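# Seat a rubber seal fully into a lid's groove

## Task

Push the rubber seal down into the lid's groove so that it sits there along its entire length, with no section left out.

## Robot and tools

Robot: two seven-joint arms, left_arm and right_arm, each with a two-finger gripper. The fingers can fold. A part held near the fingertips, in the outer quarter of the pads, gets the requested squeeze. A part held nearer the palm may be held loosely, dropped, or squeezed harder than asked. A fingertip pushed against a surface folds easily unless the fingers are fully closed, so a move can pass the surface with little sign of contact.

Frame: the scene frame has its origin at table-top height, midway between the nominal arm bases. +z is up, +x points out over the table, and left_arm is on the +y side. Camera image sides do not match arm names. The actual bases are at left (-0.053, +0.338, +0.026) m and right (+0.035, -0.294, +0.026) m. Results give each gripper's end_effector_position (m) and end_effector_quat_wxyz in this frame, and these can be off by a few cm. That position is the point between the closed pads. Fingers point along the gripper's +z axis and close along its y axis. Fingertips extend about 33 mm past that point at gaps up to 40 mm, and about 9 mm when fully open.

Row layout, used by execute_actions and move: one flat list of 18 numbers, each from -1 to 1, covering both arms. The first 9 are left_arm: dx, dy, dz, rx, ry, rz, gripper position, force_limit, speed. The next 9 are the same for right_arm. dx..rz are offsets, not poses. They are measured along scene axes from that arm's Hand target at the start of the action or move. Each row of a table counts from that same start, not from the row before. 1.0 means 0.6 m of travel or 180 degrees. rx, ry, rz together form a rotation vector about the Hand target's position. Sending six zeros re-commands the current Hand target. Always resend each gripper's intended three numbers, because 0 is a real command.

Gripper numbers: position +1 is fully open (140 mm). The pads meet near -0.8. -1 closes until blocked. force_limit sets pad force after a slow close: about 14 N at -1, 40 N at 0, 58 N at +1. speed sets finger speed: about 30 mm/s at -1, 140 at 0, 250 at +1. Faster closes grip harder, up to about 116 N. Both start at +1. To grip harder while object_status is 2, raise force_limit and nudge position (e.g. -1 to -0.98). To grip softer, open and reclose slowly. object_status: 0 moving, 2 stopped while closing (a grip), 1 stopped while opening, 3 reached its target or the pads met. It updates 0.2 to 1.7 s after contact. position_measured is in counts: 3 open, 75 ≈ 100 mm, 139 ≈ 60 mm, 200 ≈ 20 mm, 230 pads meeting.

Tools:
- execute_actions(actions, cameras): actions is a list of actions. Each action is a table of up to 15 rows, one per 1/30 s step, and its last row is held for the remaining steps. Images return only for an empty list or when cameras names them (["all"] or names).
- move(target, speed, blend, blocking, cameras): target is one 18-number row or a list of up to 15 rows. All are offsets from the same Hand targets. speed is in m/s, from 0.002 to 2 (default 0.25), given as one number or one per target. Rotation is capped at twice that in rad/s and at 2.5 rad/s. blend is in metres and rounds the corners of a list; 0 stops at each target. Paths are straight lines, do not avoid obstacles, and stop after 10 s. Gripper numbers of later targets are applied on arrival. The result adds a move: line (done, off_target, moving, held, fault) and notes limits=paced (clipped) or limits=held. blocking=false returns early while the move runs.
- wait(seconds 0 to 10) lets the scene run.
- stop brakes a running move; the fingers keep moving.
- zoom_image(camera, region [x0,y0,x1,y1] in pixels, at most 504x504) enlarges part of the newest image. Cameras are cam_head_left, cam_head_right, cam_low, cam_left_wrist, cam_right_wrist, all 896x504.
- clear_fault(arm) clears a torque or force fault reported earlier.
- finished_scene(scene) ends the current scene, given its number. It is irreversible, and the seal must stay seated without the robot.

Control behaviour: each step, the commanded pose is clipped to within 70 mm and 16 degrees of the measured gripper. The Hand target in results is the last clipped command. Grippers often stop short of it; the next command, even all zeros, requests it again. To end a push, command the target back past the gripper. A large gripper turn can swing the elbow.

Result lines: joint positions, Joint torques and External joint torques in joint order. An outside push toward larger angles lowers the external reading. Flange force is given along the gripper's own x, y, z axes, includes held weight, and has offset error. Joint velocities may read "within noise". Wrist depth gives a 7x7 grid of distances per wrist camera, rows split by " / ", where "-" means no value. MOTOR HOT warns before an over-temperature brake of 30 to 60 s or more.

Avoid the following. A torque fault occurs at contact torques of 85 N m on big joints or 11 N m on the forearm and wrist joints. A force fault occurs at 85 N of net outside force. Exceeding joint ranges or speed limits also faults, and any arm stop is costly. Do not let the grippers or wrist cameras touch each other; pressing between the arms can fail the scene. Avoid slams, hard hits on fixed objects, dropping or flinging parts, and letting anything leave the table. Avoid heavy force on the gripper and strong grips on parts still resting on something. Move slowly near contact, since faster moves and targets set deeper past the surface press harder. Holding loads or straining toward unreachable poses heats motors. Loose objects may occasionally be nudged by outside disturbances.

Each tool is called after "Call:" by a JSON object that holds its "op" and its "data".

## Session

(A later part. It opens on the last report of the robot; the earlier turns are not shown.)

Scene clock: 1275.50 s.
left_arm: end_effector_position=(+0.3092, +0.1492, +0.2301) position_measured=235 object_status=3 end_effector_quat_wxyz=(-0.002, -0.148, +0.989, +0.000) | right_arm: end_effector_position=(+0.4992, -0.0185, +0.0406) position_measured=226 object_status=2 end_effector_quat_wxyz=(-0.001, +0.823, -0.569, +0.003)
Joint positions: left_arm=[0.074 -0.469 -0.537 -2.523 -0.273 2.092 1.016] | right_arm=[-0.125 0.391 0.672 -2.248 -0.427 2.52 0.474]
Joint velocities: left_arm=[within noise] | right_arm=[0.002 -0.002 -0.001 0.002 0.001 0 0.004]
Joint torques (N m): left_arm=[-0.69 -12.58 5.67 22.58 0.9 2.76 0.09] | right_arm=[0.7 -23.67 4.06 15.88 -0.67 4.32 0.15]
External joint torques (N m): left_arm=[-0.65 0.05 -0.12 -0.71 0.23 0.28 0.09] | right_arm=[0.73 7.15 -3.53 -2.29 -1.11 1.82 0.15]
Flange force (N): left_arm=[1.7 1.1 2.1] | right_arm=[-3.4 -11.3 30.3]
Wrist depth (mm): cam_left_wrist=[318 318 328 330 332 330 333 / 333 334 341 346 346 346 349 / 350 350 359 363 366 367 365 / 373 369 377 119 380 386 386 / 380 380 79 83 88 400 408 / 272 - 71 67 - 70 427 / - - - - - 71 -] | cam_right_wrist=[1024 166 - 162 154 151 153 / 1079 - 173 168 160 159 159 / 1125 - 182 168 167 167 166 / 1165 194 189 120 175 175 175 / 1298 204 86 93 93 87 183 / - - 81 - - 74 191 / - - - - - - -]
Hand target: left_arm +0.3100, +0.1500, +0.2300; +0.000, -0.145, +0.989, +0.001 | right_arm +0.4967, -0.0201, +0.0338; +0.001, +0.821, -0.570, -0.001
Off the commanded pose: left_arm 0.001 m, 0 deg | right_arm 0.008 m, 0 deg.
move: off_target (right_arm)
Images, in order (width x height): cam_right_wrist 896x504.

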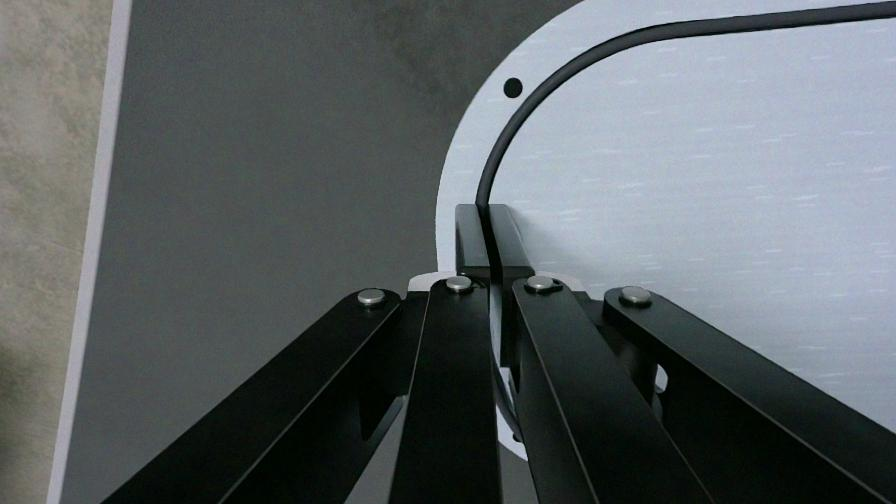

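Call:
{"op": "move", "data": {"target": [[0,0,0,0,0,0,-1,0,0.5,0.001,0.001,0.018,0,0,0,-1,-0.5,-0.8],[0,0,0,0,0,0,-1,0,0.5,-0.0038,0.002,0.018,0,0,0,-1,-0.5,-0.8],[0,0,0,0,0,0,-1,0,0.5,-0.0038,0.002,0.014,0,0,0,-1,-0.5,-0.8],[0,0,0,0,0,0,-1,0,0.5,-0.0038,0.002,0.014,0,0,0,-0.62,0,-0.8],[0,0,0,0,0,0,-1,0,0.5,-0.0038,0.002,0.035,0,0,0,-0.62,0,-0.8]], "speed": 0.03, "cameras": ["cam_right_wrist"]}}

Call:
{"op": "zoom_image", "data": {"camera": "cam_right_wrist", "region": [400, 50, 650, 300]}}

Scene clock: 1288.97 s.
left_arm: end_effector_position=(+0.3092, +0.1492, +0.2301) position_measured=235 object_status=3 end_effector_quat_wxyz=(-0.002, -0.148, +0.989, +0.000) | right_arm: end_effector_position=(+0.4956, -0.0182, +0.0545) position_measured=208 object_status=3 end_effector_quat_wxyz=(-0.001, +0.821, -0.571, +0.000)
Joint positions: left_arm=[0.074 -0.469 -0.537 -2.523 -0.273 2.092 1.016] | right_arm=[-0.166 0.357 0.719 -2.259 -0.392 2.497 0.458]
Joint velocities: left_arm=[within noise] | right_arm=[-0.002 0 0.003 0 0 -0.005 -0.004]
Joint torques (N m): left_arm=[-0.68 -12.54 5.65 22.58 0.89 2.75 0.1] | right_arm=[-0.39 -31.56 8.96 18.28 0.91 2.32 -0.27]
External joint torques (N m): left_arm=[-0.71 0.03 -0.2 -0.58 0.23 0.28 0.1] | right_arm=[-0.46 -2.23 1.56 -0.4 0.47 -0.2 -0.27]
Flange force (N): left_arm=[1.6 0.8 1.9] | right_arm=[3.0 10.0 -11.1]
Wrist depth (mm): cam_left_wrist=[318 320 330 329 331 331 332 / 332 333 342 346 346 348 348 / 351 349 360 363 363 365 366 / 372 369 379 119 381 385 387 / 307 380 79 83 88 397 407 / 270 - 71 67 - 70 426 / - - - - - 71 -] | cam_right_wrist=[1040 178 - 178 165 164 164 / 1092 - - 177 173 172 172 / 1145 - 196 183 181 180 180 / 1186 - 206 131 187 190 189 / 1248 - 94 109 87 88 198 / 1344 - - 74 - 74 205 / - - - - - - -]
Hand target: left_arm +0.3100, +0.1500, +0.2300; +0.000, -0.145, +0.989, +0.001 | right_arm +0.4944, -0.0189, +0.0548; +0.001, +0.821, -0.570, -0.001
Off the commanded pose: left_arm 0.001 m, 0 deg | right_arm 0.001 m, 0 deg.
move: done
Images, in order (width x height): cam_right_wrist 896x504.

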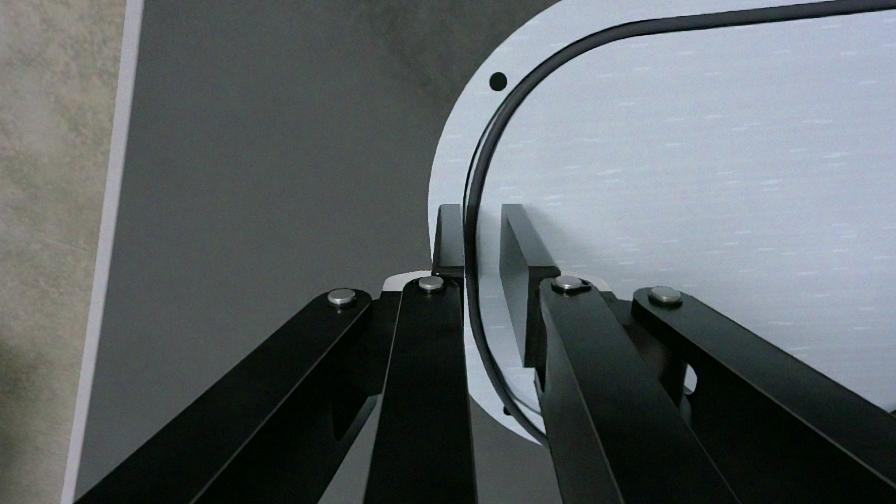

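Scaled by 2.016 from the camera's 896x504 image, which has a finer 1280x720 frame.

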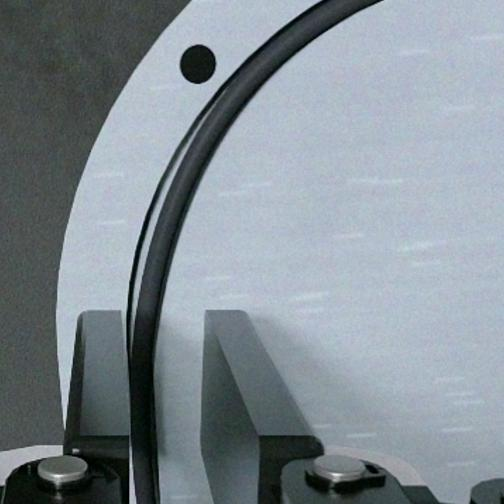

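Call:
{"op": "move", "data": {"target": [[0,0,0,0,0,0,-1,0,0.5,0.0013,0.018,0,0,0,0,-0.62,0,-0.8],[0,0,0,0,0,0,-1,0,0.5,0.0013,0.018,0,0,0,0,-1,0,0],[0,0,0,0,0,0,-1,0,0.5,-0.0002,0.0165,-0.034,0,0,0,-1,0,0]], "speed": 0.05, "cameras": ["cam_right_wrist"]}}

Call:
{"op": "zoom_image", "data": {"camera": "cam_right_wrist", "region": [400, 50, 650, 300]}}

Scene clock: 1300.60 s.
left_arm: end_effector_position=(+0.3092, +0.1492, +0.2301) position_measured=235 object_status=3 end_effector_quat_wxyz=(-0.002, -0.148, +0.989, +0.000) | right_arm: end_effector_position=(+0.4965, -0.0077, +0.0410) position_measured=233 object_status=3 end_effector_quat_wxyz=(+0.000, +0.823, -0.568, +0.003)
Joint positions: left_arm=[0.074 -0.469 -0.537 -2.523 -0.273 2.092 1.016] | right_arm=[-0.098 0.398 0.667 -2.234 -0.428 2.512 0.492]
Joint velocities: left_arm=[within noise] | right_arm=[0.002 0.001 0 0.001 0 0.002 0.007]
Joint torques (N m): left_arm=[-0.69 -12.59 5.67 22.58 0.89 2.75 0.08] | right_arm=[0.32 -24.37 4.94 15.74 -0.43 3.56 0.19]
External joint torques (N m): left_arm=[-0.73 -0.11 -0.17 -0.55 0.22 0.29 0.08] | right_arm=[0.28 6.88 -2.85 -2.58 -0.87 1.04 0.19]
Flange force (N): left_arm=[1.9 1.0 1.7] | right_arm=[-2.7 -9.3 25.3]
Wrist depth (mm): cam_left_wrist=[317 316 329 330 332 332 333 / 333 335 343 346 347 348 350 / 351 350 359 363 364 366 366 / 372 371 377 119 380 385 385 / 392 380 79 83 88 397 407 / 270 - 71 67 - 70 428 / - - - - - 70 -] | cam_right_wrist=[1040 - 166 165 153 153 153 / 1066 174 172 163 161 160 159 / 1130 - - 167 168 167 166 / 1203 196 - 120 175 175 175 / 1237 203 88 93 87 99 184 / - - - - - 74 192 / - - - - - - -]
Hand target: left_arm +0.3100, +0.1500, +0.2300; +0.000, -0.145, +0.989, +0.001 | right_arm +0.4943, -0.0090, +0.0344; +0.001, +0.821, -0.570, -0.001
Off the commanded pose: left_arm 0.001 m, 0 deg | right_arm 0.007 m, 1 deg.
move: off_target (right_arm)
Images, in order (width x height): cam_right_wrist 896x504.

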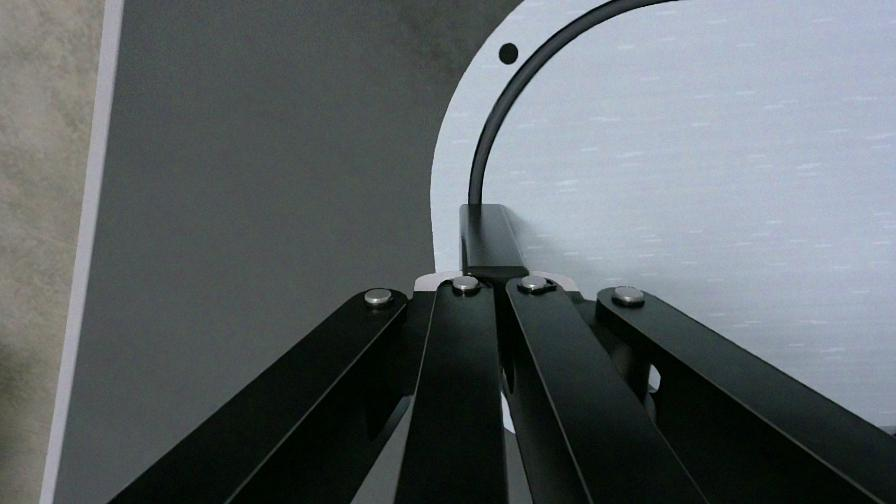

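Scaled by 2.016 from the camera's 896x504 image, which has a finer 1280x720 frame.

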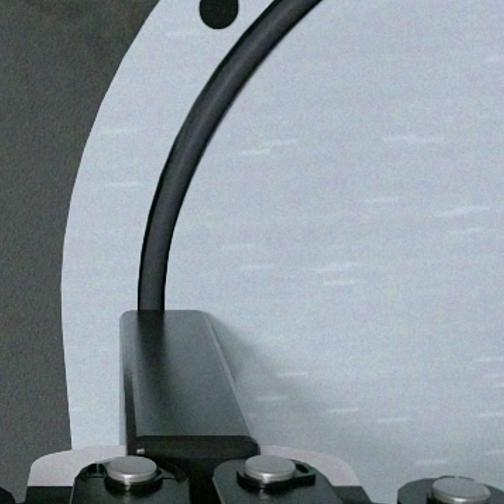

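Call:
{"op": "move", "data": {"target": [[0,0,0,0,0,0,-1,0,0.5,0.002,0.002,0.015,0,0,0,-1,0,0],[0,0,0,0,0,0,-1,0,0.5,0.002,0.002,0.028,0,0,0,-1,0,0],[0,0,0,0,0,0,-1,0,0.5,0.0155,-0.0222,0.028,0,0,0,-1,0,0],[0,0,0,0,0,0,-1,0,0.5,0.0143,-0.0232,0.0,0,0,0,-1,0,0]], "speed": 0.06, "blend": [0,0.003,0.003,0], "cameras": ["cam_right_wrist"]}}

Call:
{"op": "zoom_image", "data": {"camera": "cam_right_wrist", "region": [400, 50, 650, 300]}}

Scene clock: 1314.53 s.
left_arm: end_effector_position=(+0.3092, +0.1492, +0.2301) position_measured=235 object_status=3 end_effector_quat_wxyz=(-0.002, -0.148, +0.989, +0.000) | right_arm: end_effector_position=(+0.5054, -0.0220, +0.0411) position_measured=233 object_status=3 end_effector_quat_wxyz=(+0.000, +0.822, -0.569, +0.003)
Joint positions: left_arm=[0.074 -0.469 -0.537 -2.523 -0.273 2.092 1.016] | right_arm=[-0.135 0.4 0.673 -2.233 -0.433 2.51 0.468]
Joint velocities: left_arm=[within noise] | right_arm=[0.003 0.001 -0.003 0 -0.003 0.003 0.002]
Joint torques (N m): left_arm=[-0.69 -12.55 5.65 22.6 0.9 2.76 0.12] | right_arm=[0.07 -24.28 4.85 15.67 -0.53 3.54 0.13]
External joint torques (N m): left_arm=[-0.75 0.05 -0.22 -0.56 0.23 0.29 0.12] | right_arm=[0.14 6.94 -2.95 -2.6 -0.97 1.04 0.13]
Flange force (N): left_arm=[1.5 0.7 1.9] | right_arm=[-2.1 -9.4 25.6]
Wrist depth (mm): cam_left_wrist=[317 320 330 330 331 330 333 / 333 333 343 345 345 347 347 / 349 352 358 363 365 367 366 / 374 369 376 119 381 386 386 / 393 383 79 83 88 399 411 / 278 - 71 67 - 70 427 / - - - - - 71 -] | cam_right_wrist=[1032 - - 164 155 153 151 / 1079 - 175 172 160 159 159 / 1135 - 183 171 168 168 166 / 1181 - 191 121 175 175 175 / 1219 206 94 93 87 99 184 / 1380 - - - - 74 192 / - - - - - - -]
Hand target: left_arm +0.3100, +0.1500, +0.2300; +0.000, -0.145, +0.989, +0.001 | right_arm +0.5028, -0.0229, +0.0344; +0.001, +0.821, -0.570, -0.001
Off the commanded pose: left_arm 0.001 m, 0 deg | right_arm 0.007 m, 0 deg.
move: off_target (right_arm)
Images, in order (width x height): cam_right_wrist 896x504.

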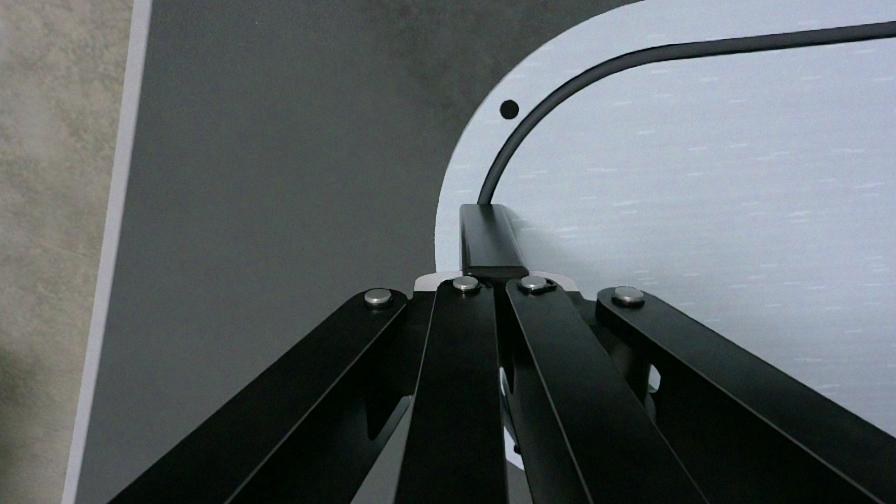

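Scaled by 2.016 from the camera's 896x504 image, which has a finer 1280x720 frame.

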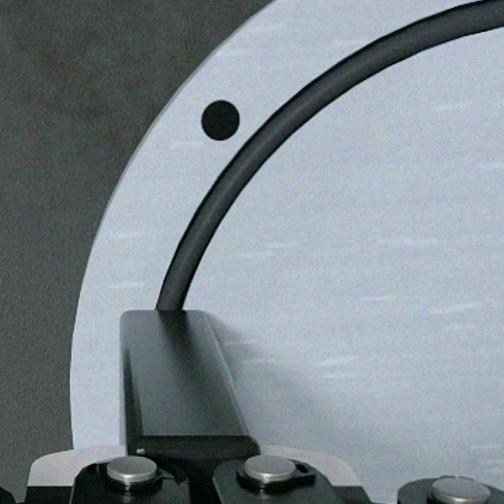

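Call:
{"op": "move", "data": {"target": [[0,0,0,0,0,0,-1,0,0.5,0.002,0.002,0.015,0,0,0,-1,0,0],[0,0,0,0,0,0,-1,0,0.5,0.002,0.002,0.028,0,0,0,-1,0,0],[0,0,0,0,0,0,-1,0,0.5,0.0105,-0.0225,0.028,0,0,-0.111,-1,0,0],[0,0,0,0,0,0,-1,0,0.5,0.009,-0.024,-0.002,0,0,-0.111,-1,0,0]], "speed": 0.06, "blend": [0,0.003,0.003,0], "cameras": ["cam_right_wrist"]}}

Call:
{"op": "zoom_image", "data": {"camera": "cam_right_wrist", "region": [400, 50, 650, 300]}}

Scene clock: 1328.90 s.
left_arm: end_effector_position=(+0.3092, +0.1492, +0.2301) position_measured=235 object_status=3 end_effector_quat_wxyz=(-0.002, -0.148, +0.989, +0.000) | right_arm: end_effector_position=(+0.5114, -0.0358, +0.0407) position_measured=233 object_status=3 end_effector_quat_wxyz=(-0.002, +0.712, -0.702, +0.003)
Joint positions: left_arm=[0.074 -0.469 -0.537 -2.523 -0.273 2.092 1.016] | right_arm=[-0.067 0.368 0.577 -2.247 -0.359 2.534 0.735]
Joint velocities: left_arm=[within noise] | right_arm=[0 0.001 0 0 -0.001 0.002 0.006]
Joint torques (N m): left_arm=[-0.7 -12.57 5.66 22.56 0.9 2.75 0.1] | right_arm=[0.7 -25.3 3.7 15.61 -0.28 3.6 0.19]
External joint torques (N m): left_arm=[-0.68 0.01 -0.12 -0.6 0.24 0.29 0.1] | right_arm=[0.68 7.02 -2.71 -2.87 -0.71 1.1 0.19]
Flange force (N): left_arm=[1.6 1.0 1.9] | right_arm=[-5.0 -6.7 25.0]
Wrist depth (mm): cam_left_wrist=[318 321 330 330 331 332 331 / 332 334 341 347 348 347 348 / 351 351 359 365 364 365 366 / 372 370 376 119 381 386 386 / 385 384 79 83 88 401 407 / 278 - 71 67 - 70 426 / - - - - - 71 -] | cam_right_wrist=[1044 166 - - 154 152 152 / 1083 - 173 171 160 159 158 / 1125 181 182 170 168 167 166 / 1197 - 193 120 175 175 175 / 1273 - 88 93 87 98 184 / 1344 - - - - 74 192 / - - - - - - -]
Hand target: left_arm +0.3100, +0.1500, +0.2300; +0.000, -0.145, +0.989, +0.001 | right_arm +0.5082, -0.0373, +0.0332; +0.000, +0.710, -0.704, -0.001
Off the commanded pose: left_arm 0.001 m, 0 deg | right_arm 0.008 m, 1 deg.
move: off_target (right_arm)
Images, in order (width x height): cam_right_wrist 896x504.

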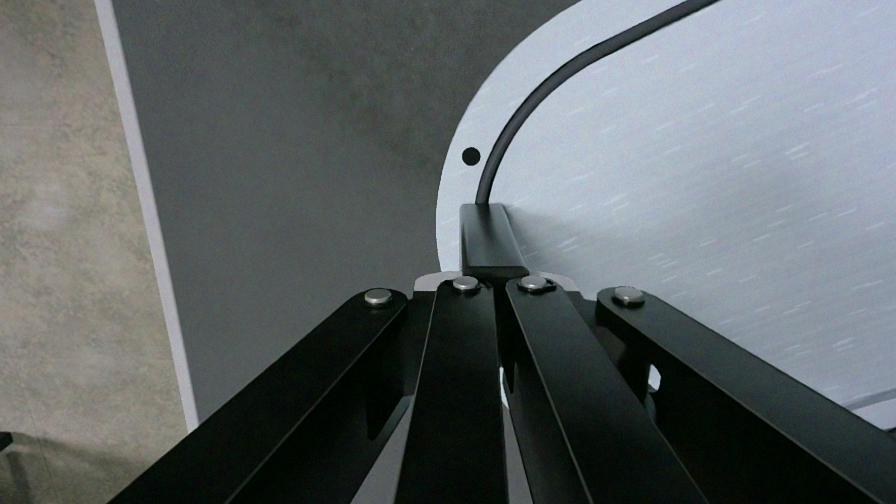

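Scaled by 2.016 from the camera's 896x504 image, which has a finer 1280x720 frame.

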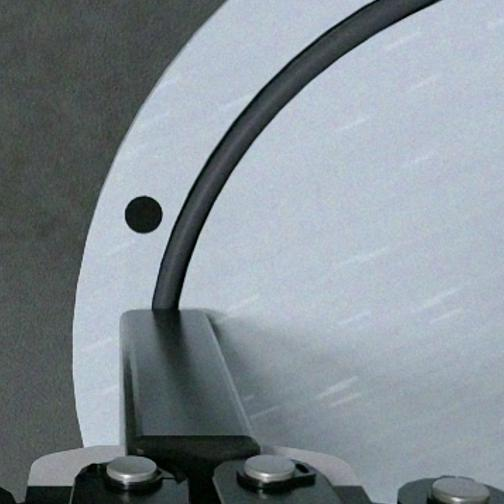

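Call:
{"op": "move", "data": {"target": [[0,0,0,0,0,0,-1,0,0.5,0.002,0.002,0.015,0,0,0,-1,0,0],[0,0,0,0,0,0,-1,0,0.5,0.002,0.002,0.028,0,0,0,-1,0,0],[0,0,0,0,0,0,-1,0,0.5,0.0035,-0.0235,0.028,0,0,-0.089,-1,0,0],[0,0,0,0,0,0,-1,0,0.5,0.002,-0.025,0.0,0,0,-0.089,-1,0,0],[0,0,0,0,0,0,-1,0,0.5,0.003,-0.024,0.015,0,0,-0.089,-1,0,0],[0,0,0,0,0,0,-1,0,0.5,0.003,-0.024,0.09,0,0,-0.089,-1,0,0]], "speed": 0.08, "blend": [0,0.003,0.003,0,0.003,0], "cameras": ["cam_right_wrist"]}}

Call:
{"op": "zoom_image", "data": {"camera": "cam_right_wrist", "region": [400, 0, 650, 250]}}

Scene clock: 1341.90 s.
left_arm: end_effector_position=(+0.3092, +0.1492, +0.2301) position_measured=235 object_status=3 end_effector_quat_wxyz=(-0.002, -0.148, +0.989, +0.000) | right_arm: end_effector_position=(+0.5108, -0.0516, +0.0867) position_measured=233 object_status=3 end_effector_quat_wxyz=(+0.001, -0.604, +0.797, +0.000)
Joint positions: left_arm=[0.074 -0.469 -0.537 -2.523 -0.273 2.092 1.016] | right_arm=[-0.075 0.229 0.571 -2.271 -0.195 2.457 0.882]
Joint velocities: left_arm=[within noise] | right_arm=[0 -0.001 0 0 0 -0.001 -0.005]
Joint torques (N m): left_arm=[-0.7 -12.56 5.68 22.56 0.89 2.76 0.11] | right_arm=[-0.19 -31.89 4.66 20.14 0.94 2.32 -0.25]
External joint torques (N m): left_arm=[-0.73 0 -0.17 -0.59 0.23 0.3 0.11] | right_arm=[-0.18 -1.85 0.72 -0.05 0.46 -0.16 -0.25]
Flange force (N): left_arm=[1.7 1.0 1.9] | right_arm=[5.1 4.7 -6.7]
Wrist depth (mm): cam_left_wrist=[317 321 329 331 330 331 334 / 333 333 342 346 347 347 348 / 344 350 359 365 365 365 366 / 374 369 376 115 380 383 388 / 393 386 79 83 88 397 408 / 304 - 71 67 - 70 427 / - - - - - 71 -] | cam_right_wrist=[1066 207 - 206 195 194 193 / 1135 - - 205 204 203 205 / 1197 232 228 215 215 213 213 / 1254 1208 - 132 224 225 224 / 1208 1273 88 93 87 232 236 / 1410 - - - - 74 - / - - - - - - -]
Hand target: left_arm +0.3100, +0.1500, +0.2300; +0.000, -0.145, +0.989, +0.001 | right_arm +0.5100, -0.0517, +0.0872; +0.000, -0.605, +0.796, +0.001
Off the commanded pose: left_arm 0.001 m, 0 deg | right_arm 0.001 m, 0 deg.
move: done
Images, in order (width x height): cam_right_wrist 896x504.

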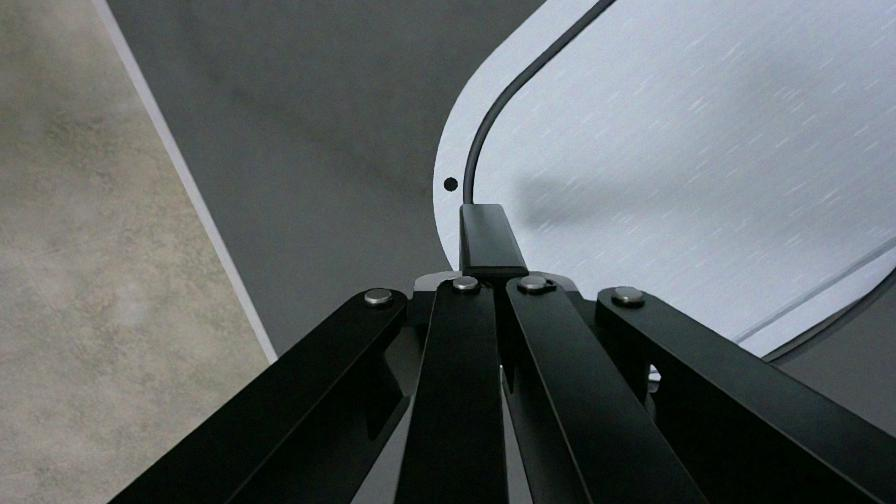

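Scaled by 2.016 from the camera's 896x504 image, which has a finer 1280x720 frame.

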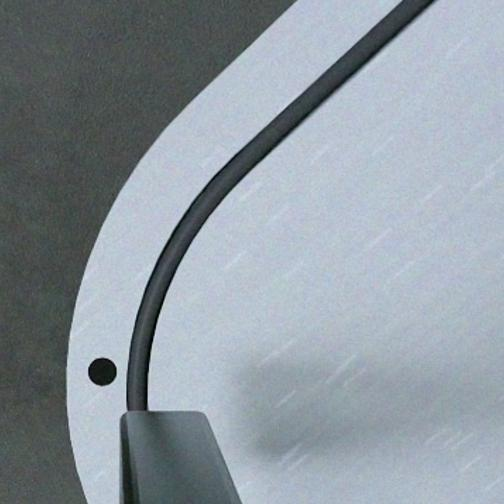

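Call:
{"op": "move", "data": {"target": [[0,0,0,0,0,0,-1,0,0.5,0,0,0.25,0,0,0,-1,0,0],[0,0,0,0,0,0,-1,0,0.5,-0.1,-0.6,0.3,0,0,0,-1,0,0],[0.083,-0.333,0.007,0,0,0,1,0,0.5,-0.1,-0.6,0.3,0,0,0,-1,0,0]], "speed": 0.25, "blend": [0.03,0,0], "cameras": ["cam_left_wrist","cam_head_left"]}}

Scene clock: 1371.73 s.
left_arm: end_effector_position=(+0.3598, -0.0507, +0.2344) position_measured=3 object_status=0 end_effector_quat_wxyz=(+0.000, -0.144, +0.990, -0.001) | right_arm: end_effector_position=(+0.4510, -0.4110, +0.2676) position_measured=233 object_status=3 end_effector_quat_wxyz=(+0.002, -0.603, +0.798, +0.000)
Joint positions: left_arm=[0.056 0.098 -0.849 -2.016 0.082 2.081 0.469] | right_arm=[-0.245 -0.368 -0.003 -2.401 0.003 2.035 -0.001]
Joint torques (N m): left_arm=[-0.69 -24.09 -2.34 24.52 1.14 2.34 -0.33] | right_arm=[0.3 -19.54 0.27 24.53 0.35 2.36 -0.26]
External joint torques (N m): left_arm=[-0.77 0.78 -0.1 0.38 0.49 -0.2 -0.33] | right_arm=[0.31 -0.48 0.54 0.28 -0.32 -0.2 -0.26]
Flange force (N): left_arm=[-2.9 -8.2 1.1] | right_arm=[-0.3 0.8 -1.5]
Wrist depth (mm): cam_left_wrist=[328 328 326 324 333 335 335 / 344 346 340 336 345 351 353 / 362 363 357 354 365 369 371 / 377 145 377 374 386 137 386 / - 114 406 395 409 138 97 / - 427 431 436 437 445 98 / - 1564 1584 1584 465 465 -] | cam_right_wrist=[1237 1219 - 374 369 - - / 1285 1304 - 383 - - - / 1344 1358 - - - 402 - / 1440 1440 442 120 - - - / 1533 1498 88 93 87 82 - / 1589 - - - - 74 - / - - - - - - -]
Hand target: left_arm +0.3598, -0.0498, +0.2342; +0.000, -0.145, +0.989, +0.001 | right_arm +0.4500, -0.4117, +0.2672; +0.000, -0.605, +0.796, +0.001
Off the commanded pose: left_arm 0.001 m, 0 deg | right_arm 0.001 m, 0 deg.
move: done
Images, in order (width x height): cam_head_left 896x504, cam_left_wrist 896x504.

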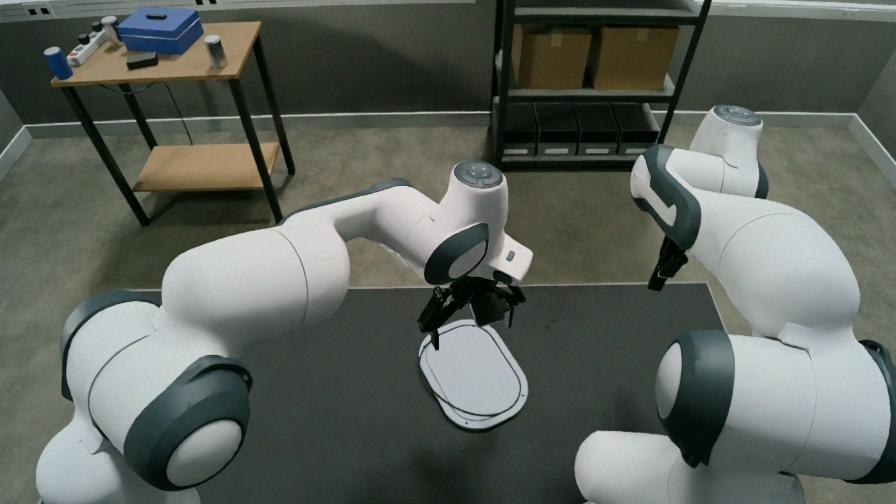

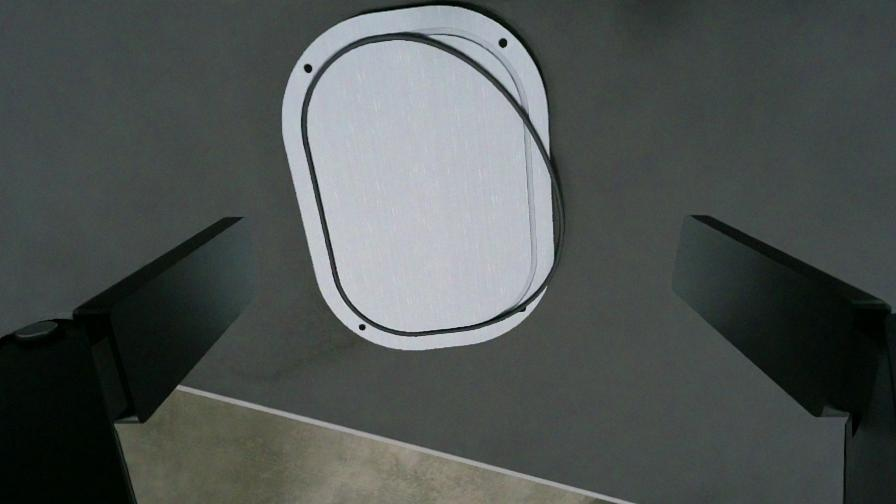

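Call:
{"op": "move", "data": {"target": [[0.0653,-0.0222,-0.15,0,0,0,-1,0,0.5,0,0,0,0,0,0,-1,0,0],[0.0653,-0.0222,-0.29,0,0,0,-1,0,0.5,0,0,0,0,0,0,-1,0,0],[0.0653,-0.0222,-0.328,0,0,0,-1,0,0.5,0,0,0,0,0,0,-1,0,0]], "speed": [0.25,0.15,0.04]}}

Scene clock: 1399.07 s.
left_arm: end_effector_position=(+0.4014, -0.0651, +0.0481) position_measured=235 object_status=3 end_effector_quat_wxyz=(+0.005, -0.142, +0.990, +0.000) | right_arm: end_effector_position=(+0.4510, -0.4110, +0.2676) position_measured=233 object_status=3 end_effector_quat_wxyz=(+0.002, -0.603, +0.798, +0.000)
Joint positions: left_arm=[-0.158 0.533 -0.611 -1.993 0.455 2.396 0.259] | right_arm=[-0.245 -0.368 -0.003 -2.401 0.003 2.035 -0.001]
Joint velocities: left_arm=[-0.002 0 0.004 0 0.001 0.004 -0.003] | right_arm=[within noise]
Joint torques (N m): left_arm=[-0.35 -29.17 -5.43 17.17 1.48 4.17 -0.4] | right_arm=[0.31 -19.54 0.24 24.53 0.34 2.38 -0.27]
External joint torques (N m): left_arm=[-0.53 9.97 3.8 -2.88 0.98 1.63 -0.4] | right_arm=[0.4 -0.34 0.62 0.17 -0.33 -0.2 -0.27]
Flange force (N): left_arm=[-6.0 -12.7 28.6] | right_arm=[-0.5 0.7 -1.1]
Wrist depth (mm): cam_left_wrist=[159 148 149 150 152 153 164 / 167 156 157 158 159 162 173 / 176 167 166 167 168 170 182 / 185 182 174 125 176 181 194 / 197 195 82 83 88 188 205 / 207 - 71 67 - 70 216 / - - - - - 70 -] | cam_right_wrist=[1243 1208 - - - - - / 1304 1273 - - - - - / 1344 1338 420 - - - - / 1448 1448 - 120 - - 428 / 1515 1524 88 93 87 82 - / 1579 - - - - 74 - / - - - - - - -]
Hand target: left_arm +0.3990, -0.0631, +0.0374; +0.000, -0.145, +0.989, +0.001 | right_arm +0.4500, -0.4117, +0.2672; +0.000, -0.605, +0.796, +0.001
Off the commanded pose: left_arm 0.011 m, 1 deg | right_arm 0.001 m, 0 deg.
move: off_target (left_arm)

Call:
{"op": "move", "data": {"target": [[0,0,0.006,0,0,0,-1,0,0,0,0,0,0,0,0,-1,0,0],[-0.05,0.035,0.006,0,0,0,-1,0,0,0,0,0,0,0,0,-1,0,0],[-0.1,0.07,0.006,0,0,0,-1,0,0,0,0,0,0,0,0,-1,0,0]], "speed": 0.05, "blend": [0.003,0.005,0]}}

Scene clock: 1405.13 s.
left_arm: end_effector_position=(+0.3473, -0.0254, +0.0473) position_measured=235 object_status=3 end_effector_quat_wxyz=(+0.008, -0.146, +0.989, -0.006) | right_arm: end_effector_position=(+0.4510, -0.4110, +0.2676) position_measured=233 object_status=3 end_effector_quat_wxyz=(+0.002, -0.603, +0.798, +0.000)
Joint positions: left_arm=[-0.071 0.361 -0.667 -2.265 0.403 2.535 0.257] | right_arm=[-0.245 -0.368 -0.003 -2.401 0.003 2.035 -0.001]
Joint velocities: left_arm=[0.002 -0.001 -0.001 -0.004 -0.001 0.003 0.001] | right_arm=[within noise]
Joint torques (N m): left_arm=[-0.63 -28.02 -6.49 13.76 -0.35 1.17 0.02] | right_arm=[0.33 -19.53 0.29 24.49 0.34 2.38 -0.25]
External joint torques (N m): left_arm=[-0.67 3.89 0.2 -5.41 -0.77 -1.44 0.02] | right_arm=[0.38 -0.38 0.63 0.18 -0.32 -0.19 -0.25]
Flange force (N): left_arm=[4.8 5.9 5.0] | right_arm=[-0.5 0.7 -1.2]
Wrist depth (mm): cam_left_wrist=[149 149 150 150 160 162 162 / 157 157 158 158 168 170 171 / 166 166 167 166 175 180 180 / 176 175 176 137 179 191 191 / 191 186 82 83 88 197 203 / 210 68 71 67 - 70 213 / - - - - - 71 -] | cam_right_wrist=[1254 1298 - - - - - / 1298 1311 - - - - - / 1365 1373 426 413 - - - / 1440 1433 431 120 - - - / 1473 1481 88 93 87 82 - / 1639 - - - - 74 - / - - - - - - -]
Hand target: left_arm +0.3390, -0.0211, +0.0410; +0.000, -0.145, +0.989, +0.001 | right_arm +0.4500, -0.4117, +0.2672; +0.000, -0.605, +0.796, +0.001
Off the commanded pose: left_arm 0.011 m, 1 deg | right_arm 0.001 m, 0 deg.
move: off_target (left_arm); blend cut to 0.0017 m at target 1

Call:
{"op": "move", "data": {"target": [[0.0135,-0.008,0.03,0,0,0,-1,0,0,0,0,0,0,0,0,-1,0,0],[0,0,0.322,0,0,0,-1,0,0,0,0,0,0,0,0,-1,0,0],[0,0,0.322,0,0,0,1,0,0.5,0,0,0,0,0,0,-1,0,0]], "speed": [0.04,0.25,0.25], "cameras": ["cam_left_wrist"]}}

Scene clock: 1412.53 s.
left_arm: end_effector_position=(+0.3397, -0.0220, +0.2342) position_measured=3 object_status=0 end_effector_quat_wxyz=(+0.001, -0.146, +0.989, +0.000) | right_arm: end_effector_position=(+0.4510, -0.4110, +0.2676) position_measured=233 object_status=3 end_effector_quat_wxyz=(+0.002, -0.603, +0.798, +0.000)
Joint positions: left_arm=[0.057 -0.049 -0.809 -2.14 -0.038 2.107 0.564] | right_arm=[-0.245 -0.368 -0.003 -2.401 0.003 2.035 -0.001]
Joint torques (N m): left_arm=[-0.72 -21.48 1.21 23.92 0.14 2.33 0.11] | right_arm=[0.27 -19.52 0.28 24.51 0.35 2.38 -0.25]
External joint torques (N m): left_arm=[-0.7 -0.33 0.14 -0.06 -0.5 -0.19 0.11] | right_arm=[0.27 -0.32 0.56 0.16 -0.32 -0.2 -0.25]
Flange force (N): left_arm=[2.2 3.0 -1.5] | right_arm=[-0.3 0.6 -1.1]
Wrist depth (mm): cam_left_wrist=[329 330 326 328 333 333 337 / 343 345 337 340 351 352 354 / 363 362 354 356 368 371 372 / 379 133 375 374 388 137 388 / - 113 398 399 412 138 97 / - 427 436 436 438 444 98 / - 1554 1564 465 467 469 -] | cam_right_wrist=[1248 1351 - - - - 364 / 1304 1248 - - - - - / 1358 1373 421 - - - - / 1410 1440 - 120 - - 438 / 1524 1515 88 93 87 82 - / 1628 - - - - 74 - / - - - - - - -]
Hand target: left_arm +0.3390, -0.0211, +0.2342; +0.000, -0.145, +0.989, +0.001 | right_arm +0.4500, -0.4117, +0.2672; +0.000, -0.605, +0.796, +0.001
Off the commanded pose: left_arm 0.001 m, 0 deg | right_arm 0.001 m, 0 deg.
move: done
Images, in order (width x height): cam_left_wrist 896x504.

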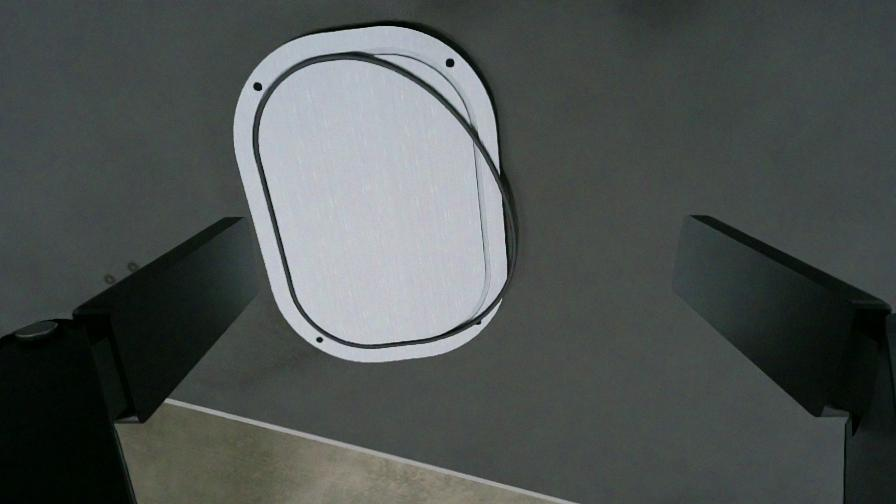

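Call:
{"op": "move", "data": {"target": [[0.0625,0.102,-0.257,0,0,0.0356,-0.324,0,0.3,0,0,0,0,0,0,-1,0,0]], "speed": [0.2], "cameras": ["cam_left_wrist"]}}

Scene clock: 1444.47 s.
left_arm: end_effector_position=(+0.3747, +0.0410, +0.0796) position_measured=170 object_status=3 end_effector_quat_wxyz=(-0.003, -0.198, +0.980, +0.002) | right_arm: end_effector_position=(+0.4510, -0.4110, +0.2676) position_measured=233 object_status=3 end_effector_quat_wxyz=(+0.002, -0.603, +0.798, +0.000)
Joint positions: left_arm=[0.058 0.23 -0.674 -2.311 0.229 2.473 0.403] | right_arm=[-0.245 -0.368 -0.003 -2.401 0.003 2.035 -0.001]
Joint velocities: left_arm=[0 0.001 0.001 0 0.001 0 -0.005] | right_arm=[within noise]
Joint torques (N m): left_arm=[-1.09 -28.43 -3.73 20.61 0.95 2.81 -0.23] | right_arm=[0.31 -19.55 0.25 24.5 0.35 2.38 -0.29]
External joint torques (N m): left_arm=[-1.11 0.65 0.49 0.39 0.49 0.28 -0.23] | right_arm=[0.37 -0.3 0.59 0.1 -0.32 -0.21 -0.29]
Flange force (N): left_arm=[-1.7 -6.3 5.6] | right_arm=[-0.4 0.7 -1.0]
Wrist depth (mm): cam_left_wrist=[178 179 180 190 193 195 196 / 187 188 189 198 203 205 206 / 196 197 199 204 213 215 217 / 207 208 206 221 162 226 229 / 218 84 93 234 94 88 240 / - 71 67 251 - 77 67 / - - - 268 - - 67] | cam_right_wrist=[1231 1192 378 - - - - / 1304 1304 - - - - - / 1373 1344 411 - - - - / 1448 1417 - 120 - - - / 1524 1481 88 93 87 82 - / 1628 - - - - 74 - / - - - - - - -]
Hand target: left_arm +0.3765, +0.0401, +0.0800; +0.000, -0.200, +0.980, +0.001 | right_arm +0.4500, -0.4117, +0.2672; +0.000, -0.605, +0.796, +0.001
Off the commanded pose: left_arm 0.002 m, 0 deg | right_arm 0.001 m, 0 deg.
move: done
Images, in order (width x height): cam_left_wrist 896x504.

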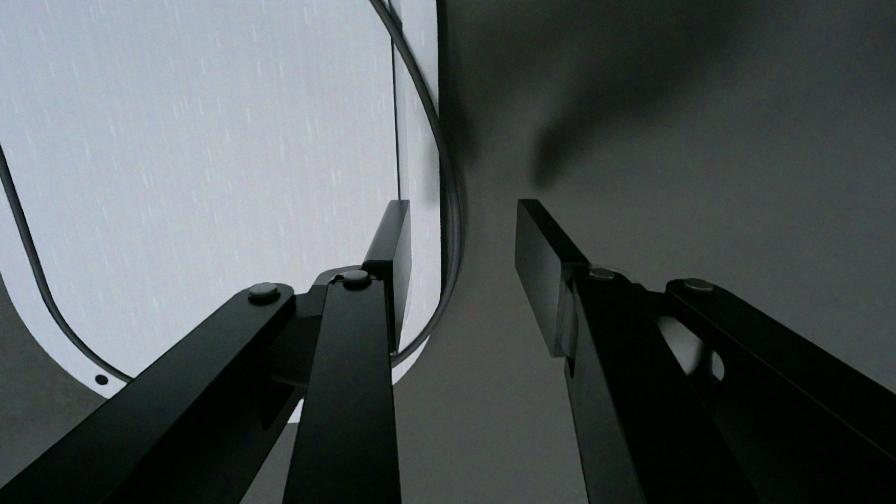

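Call:
{"op": "move", "data": {"target": [[0,0,-0.0485,0,0,0,-0.324,0,0.3,0,0,0,0,0,0,-1,0,0]], "speed": [0.06], "cameras": ["cam_left_wrist"]}}

Scene clock: 1452.57 s.
left_arm: end_effector_position=(+0.3758, +0.0405, +0.0512) position_measured=170 object_status=3 end_effector_quat_wxyz=(-0.002, -0.199, +0.980, +0.001) | right_arm: end_effector_position=(+0.4510, -0.4110, +0.2676) position_measured=233 object_status=3 end_effector_quat_wxyz=(+0.002, -0.603, +0.798, +0.000)
Joint positions: left_arm=[0.014 0.3 -0.621 -2.311 0.303 2.532 0.352] | right_arm=[-0.245 -0.368 -0.003 -2.401 0.003 2.035 -0.001]
Joint velocities: left_arm=[0 0 0 0.001 0.001 0 -0.005] | right_arm=[within noise]
Joint torques (N m): left_arm=[-1.07 -30.73 -4.59 19.07 0.91 2.81 -0.38] | right_arm=[0.29 -19.52 0.29 24.53 0.35 2.37 -0.26]
External joint torques (N m): left_arm=[-1.14 0.46 0.51 -0.16 0.49 0.27 -0.38] | right_arm=[0.32 -0.45 0.6 0.27 -0.32 -0.19 -0.26]
Flange force (N): left_arm=[0.3 -4.0 5.9] | right_arm=[-0.4 0.7 -1.4]
Wrist depth (mm): cam_left_wrist=[153 153 154 163 167 168 169 / 160 161 162 171 175 177 177 / 168 169 170 175 184 186 187 / 177 178 177 189 162 196 198 / 187 84 93 200 94 88 207 / - 71 67 217 - 77 67 / - - - 232 - - 67] | cam_right_wrist=[1231 1273 375 375 - - - / 1285 1279 - - - 397 - / 1365 1358 - - - - - / 1456 1425 436 121 - - - / 1515 1498 88 93 87 82 458 / 1649 - - - - 74 468 / - - - - - - -]
Hand target: left_arm +0.3765, +0.0401, +0.0509; +0.000, -0.200, +0.980, +0.001 | right_arm +0.4500, -0.4117, +0.2672; +0.000, -0.605, +0.796, +0.001
Off the commanded pose: left_arm 0.001 m, 0 deg | right_arm 0.001 m, 0 deg.
move: done
Images, in order (width x height): cam_left_wrist 896x504.

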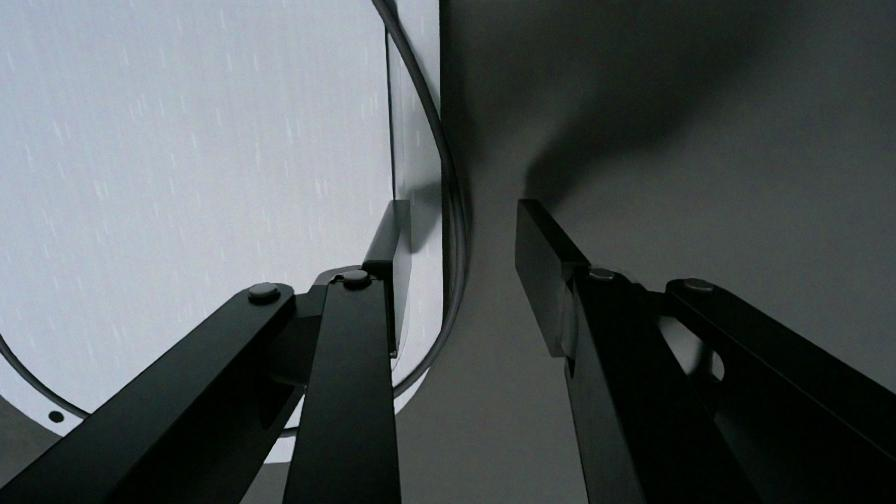

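Call:
{"op": "move", "data": {"target": [[0,0,0,0,0,0,-0.73,0,-0.8,0,0,0,0,0,0,-1,0,0]], "speed": [0.06], "cameras": ["cam_left_wrist"]}}

Scene clock: 1457.07 s.
left_arm: end_effector_position=(+0.3758, +0.0405, +0.0511) position_measured=221 object_status=0 end_effector_quat_wxyz=(-0.002, -0.200, +0.980, +0.001) | right_arm: end_effector_position=(+0.4510, -0.4110, +0.2676) position_measured=233 object_status=3 end_effector_quat_wxyz=(+0.002, -0.603, +0.798, +0.000)
Joint positions: left_arm=[0.013 0.3 -0.619 -2.311 0.303 2.532 0.35] | right_arm=[-0.245 -0.368 -0.003 -2.401 0.003 2.035 -0.001]
Joint torques (N m): left_arm=[-0.89 -30.8 -4.6 19.1 0.81 2.84 -0.31] | right_arm=[0.29 -19.44 0.24 24.51 0.34 2.36 -0.27]
External joint torques (N m): left_arm=[-0.81 0.35 0.61 -0.08 0.38 0.3 -0.31] | right_arm=[0.27 -0.18 0.49 0.09 -0.33 -0.22 -0.27]
Flange force (N): left_arm=[0.0 -3.1 5.0] | right_arm=[-0.2 0.4 -0.9]
Wrist depth (mm): cam_left_wrist=[153 153 154 163 167 168 169 / 160 161 162 171 175 177 178 / 168 169 170 175 185 187 187 / 178 179 179 125 192 196 198 / 188 187 81 83 88 203 211 / 197 68 71 67 - 71 220 / - - - - - 69 -] | cam_right_wrist=[1248 1254 376 - - 368 - / 1304 1317 394 405 - - 395 / 1365 1358 401 - - - 392 / 1440 1440 - 120 - - - / 1551 1507 88 93 87 82 461 / 1618 - - - - 74 472 / - - - - - - -]
Hand target: left_arm +0.3765, +0.0401, +0.0509; +0.000, -0.200, +0.980, +0.001 | right_arm +0.4500, -0.4117, +0.2672; +0.000, -0.605, +0.796, +0.001
Off the commanded pose: left_arm 0.001 m, 0 deg | right_arm 0.001 m, 0 deg.
move: done
Images, in order (width x height): cam_left_wrist 896x504.

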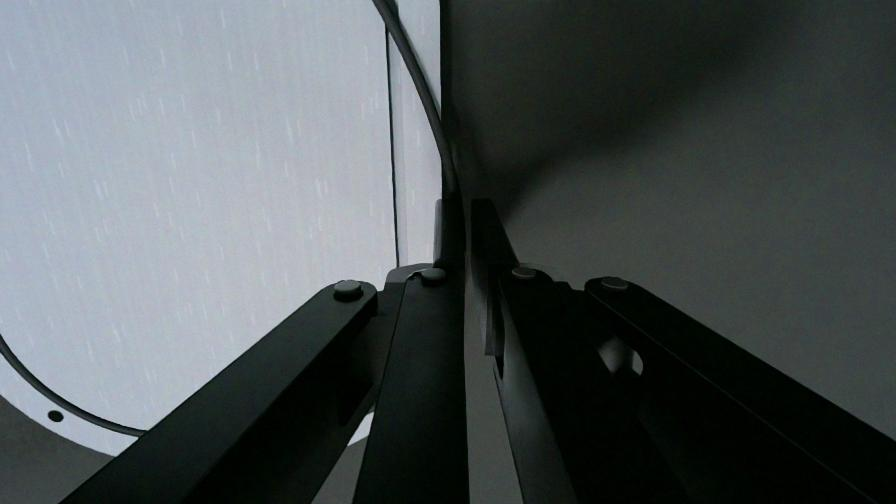

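Call:
{"op": "move", "data": {"target": [[0,0,0,0,0,0,-1,-0.3,-1,0,0,0,0,0,0,-1,0,0],[0,0,0.008,0,0,0,-1,-0.3,-1,0,0,0,0,0,0,-1,0,0],[0.0018,-0.0465,0.008,0,0,0,-1,-0.3,-1,0,0,0,0,0,0,-1,0,0]], "speed": [0.04], "cameras": ["cam_left_wrist"]}}

speed must be one number or one for each of the 3 targets, got a list of 1; nothing of the call was run

Call:
{"op": "move", "data": {"target": [[0,0,0,0,0,0,-1,-0.3,-1,0,0,0,0,0,0,-1,0,0],[0,0,0.008,0,0,0,-1,-0.3,-1,0,0,0,0,0,0,-1,0,0],[0.0018,-0.0465,0.008,0,0,0,-1,-0.3,-1,0,0,0,0,0,0,-1,0,0]], "speed": 0.04, "cameras": ["cam_left_wrist"]}}

Scene clock: 1469.63 s.
left_arm: end_effector_position=(+0.3777, +0.0114, +0.0562) position_measured=231 object_status=3 end_effector_quat_wxyz=(+0.000, -0.198, +0.980, -0.001) | right_arm: end_effector_position=(+0.4510, -0.4110, +0.2676) position_measured=233 object_status=3 end_effector_quat_wxyz=(+0.002, -0.603, +0.798, +0.000)
Joint positions: left_arm=[-0.051 0.33 -0.604 -2.251 0.311 2.504 0.307] | right_arm=[-0.245 -0.368 -0.003 -2.401 0.003 2.035 -0.001]
Joint velocities: left_arm=[0 0 -0.001 0 -0.001 -0.001 -0.006] | right_arm=[within noise]
Joint torques (N m): left_arm=[-1.1 -31.84 -5.06 20.05 0.61 2.3 -0.3] | right_arm=[0.29 -19.52 0.26 24.52 0.35 2.37 -0.25]
External joint torques (N m): left_arm=[-1.07 0.88 0.58 0.43 0.17 -0.26 -0.3] | right_arm=[0.27 -0.41 0.51 0.23 -0.33 -0.19 -0.25]
Flange force (N): left_arm=[-1.5 -6.7 4.5] | right_arm=[-0.3 0.7 -1.3]
Wrist depth (mm): cam_left_wrist=[159 158 159 159 171 172 173 / 165 166 166 167 180 180 182 / 174 175 175 176 189 191 191 / 182 184 185 125 198 201 203 / 194 193 82 83 88 208 214 / 214 67 71 67 - 70 226 / - - - - - 71 -] | cam_right_wrist=[1243 1214 - - - - 383 / 1317 1267 - - - - 381 / 1351 1351 - 400 409 404 388 / 1448 1433 - 120 123 431 - / 1490 1507 88 93 87 82 - / 1608 - - - - 74 - / - - - - - - -]
Hand target: left_arm +0.3776, +0.0122, +0.0557; +0.000, -0.200, +0.980, +0.001 | right_arm +0.4500, -0.4117, +0.2672; +0.000, -0.605, +0.796, +0.001
Off the commanded pose: left_arm 0.001 m, 0 deg | right_arm 0.001 m, 0 deg.
move: done
Images, in order (width x height): cam_left_wrist 896x504.

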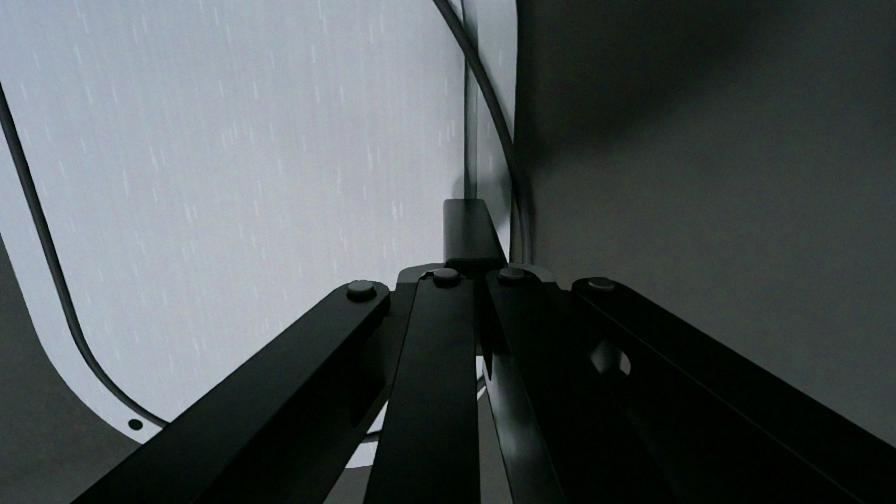

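Call:
{"op": "move", "data": {"target": [[0,0,0.03,0,0,0,-1,-0.3,-1,0,0,0,0,0,0,-1,0,0],[-0.051,0.0122,0.03,0,0,0.108,-0.443,0,0,0,0,0,0,0,0,-1,0,0],[-0.051,0.0122,-0.0095,0,0,0.108,-0.443,0,0,0,0,0,0,0,0,-1,0,0]], "speed": 0.06, "cameras": ["cam_left_wrist"]}}

Scene clock: 1501.00 s.
left_arm: end_effector_position=(+0.3465, +0.0199, +0.0505) position_measured=185 object_status=3 end_effector_quat_wxyz=(-0.002, -0.361, +0.932, +0.001) | right_arm: end_effector_position=(+0.4510, -0.4110, +0.2676) position_measured=233 object_status=3 end_effector_quat_wxyz=(+0.002, -0.603, +0.798, +0.000)
Joint positions: left_arm=[-0.111 0.259 -0.56 -2.354 0.246 2.557 -0.014] | right_arm=[-0.245 -0.368 -0.003 -2.401 0.003 2.035 -0.001]
Joint velocities: left_arm=[0 0 0.002 0 0 0.001 -0.007] | right_arm=[within noise]
Joint torques (N m): left_arm=[-1.07 -30.26 -3.39 18.98 0.9 2.83 -0.51] | right_arm=[0.25 -19.52 0.24 24.49 0.34 2.38 -0.28]
External joint torques (N m): left_arm=[-1.07 0.73 0.61 -0.12 0.48 0.25 -0.51] | right_arm=[0.18 -0.26 0.43 0.1 -0.33 -0.2 -0.28]
Flange force (N): left_arm=[1.8 -4.3 6.6] | right_arm=[0.0 0.6 -0.9]
Wrist depth (mm): cam_left_wrist=[153 152 154 154 166 168 169 / 159 160 161 162 175 176 178 / 168 168 170 173 185 186 187 / 176 177 178 185 191 195 198 / 187 183 94 202 88 88 209 / - 68 76 216 - 72 67 / - - - 232 - 73 -] | cam_right_wrist=[1231 1208 - - - 369 - / 1279 1279 400 403 - - - / 1387 1373 417 412 - - 403 / 1448 1402 - 120 - - - / 1515 1498 88 93 87 82 - / 1628 - - - - 74 - / - - - - - - -]
Hand target: left_arm +0.3470, +0.0195, +0.0500; +0.000, -0.363, +0.932, +0.001 | right_arm +0.4500, -0.4117, +0.2672; +0.000, -0.605, +0.796, +0.001
Off the commanded pose: left_arm 0.001 m, 0 deg | right_arm 0.001 m, 0 deg.
move: done
Images, in order (width x height): cam_left_wrist 896x504.

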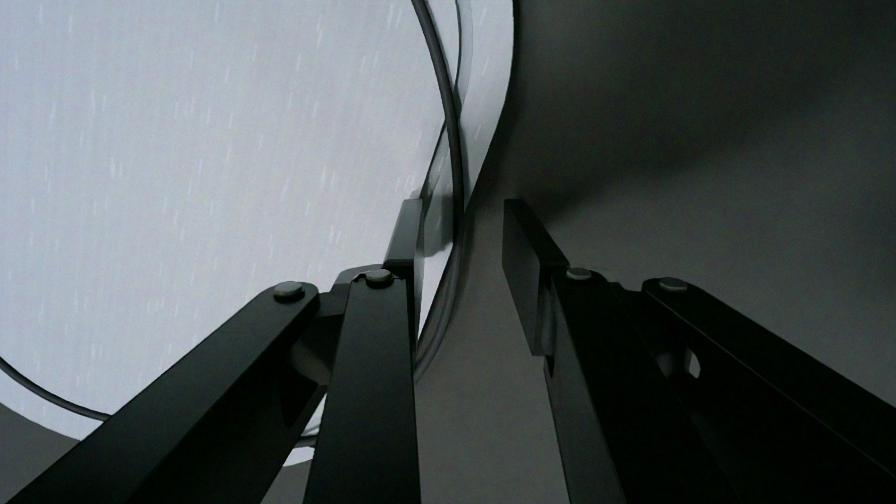

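Call:
{"op": "move", "data": {"target": [[0,0,0,0,0,0,-0.73,0,-0.8,0,0,0,0,0,0,-1,0,0],[0,0,0,0,0,0,-1,-0.3,-1,0,0,0,0,0,0,-1,0,0],[0,0,0.008,0,0,0,-1,-0.3,-1,0,0,0,0,0,0,-1,0,0]], "speed": 0.04, "cameras": ["cam_left_wrist"]}}

Scene clock: 1508.47 s.
left_arm: end_effector_position=(+0.3481, +0.0187, +0.0547) position_measured=231 object_status=3 end_effector_quat_wxyz=(+0.001, -0.363, +0.932, -0.001) | right_arm: end_effector_position=(+0.4510, -0.4110, +0.2676) position_measured=233 object_status=3 end_effector_quat_wxyz=(+0.002, -0.603, +0.798, +0.000)
Joint positions: left_arm=[-0.111 0.249 -0.562 -2.354 0.241 2.555 -0.016] | right_arm=[-0.245 -0.368 -0.003 -2.401 0.003 2.035 -0.001]
Joint velocities: left_arm=[0.002 0 0 -0.001 -0.003 -0.004 0] | right_arm=[within noise]
Joint torques (N m): left_arm=[-0.66 -30.92 -4.21 19.15 -0.13 2.32 0.11] | right_arm=[0.29 -19.49 0.21 24.46 0.35 2.37 -0.27]
External joint torques (N m): left_arm=[-0.75 -0.32 -0.46 0.04 -0.54 -0.25 0.11] | right_arm=[0.29 -0.33 0.47 0.14 -0.32 -0.2 -0.27]
Flange force (N): left_arm=[1.0 0.8 -2.9] | right_arm=[-0.2 0.7 -1.1]
Wrist depth (mm): cam_left_wrist=[156 157 158 158 170 171 172 / 164 164 165 166 178 179 180 / 173 173 174 175 188 189 191 / 182 184 184 125 197 200 201 / 193 192 82 83 88 208 214 / 202 68 71 67 - 70 224 / - - - - - 70 -] | cam_right_wrist=[1237 1358 376 - - - - / 1304 1311 - - 388 - - / 1344 1358 - - - 403 - / 1465 1410 - 120 428 - - / 1533 1515 88 93 87 82 - / 1599 - - - - 74 - / - - - - - - -]
Hand target: left_arm +0.3470, +0.0195, +0.0548; +0.000, -0.363, +0.932, +0.001 | right_arm +0.4500, -0.4117, +0.2672; +0.000, -0.605, +0.796, +0.001
Off the commanded pose: left_arm 0.001 m, 0 deg | right_arm 0.001 m, 0 deg.
move: done
Images, in order (width x height): cam_left_wrist 896x504.

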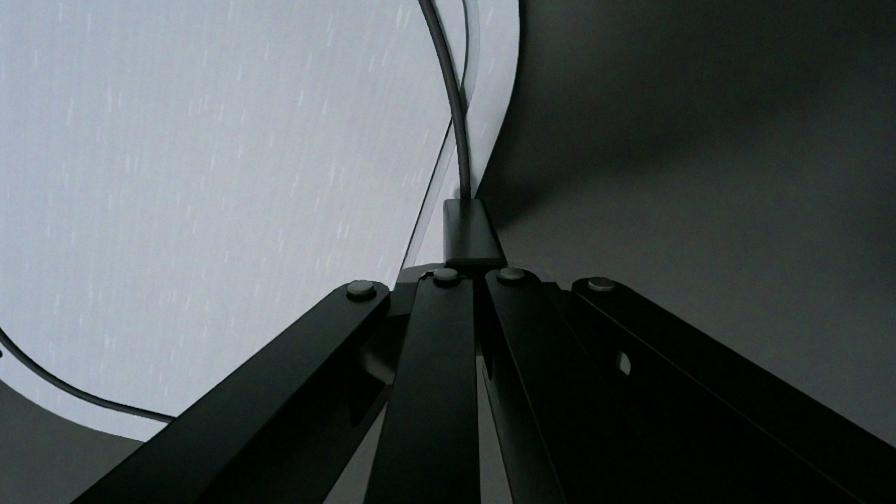

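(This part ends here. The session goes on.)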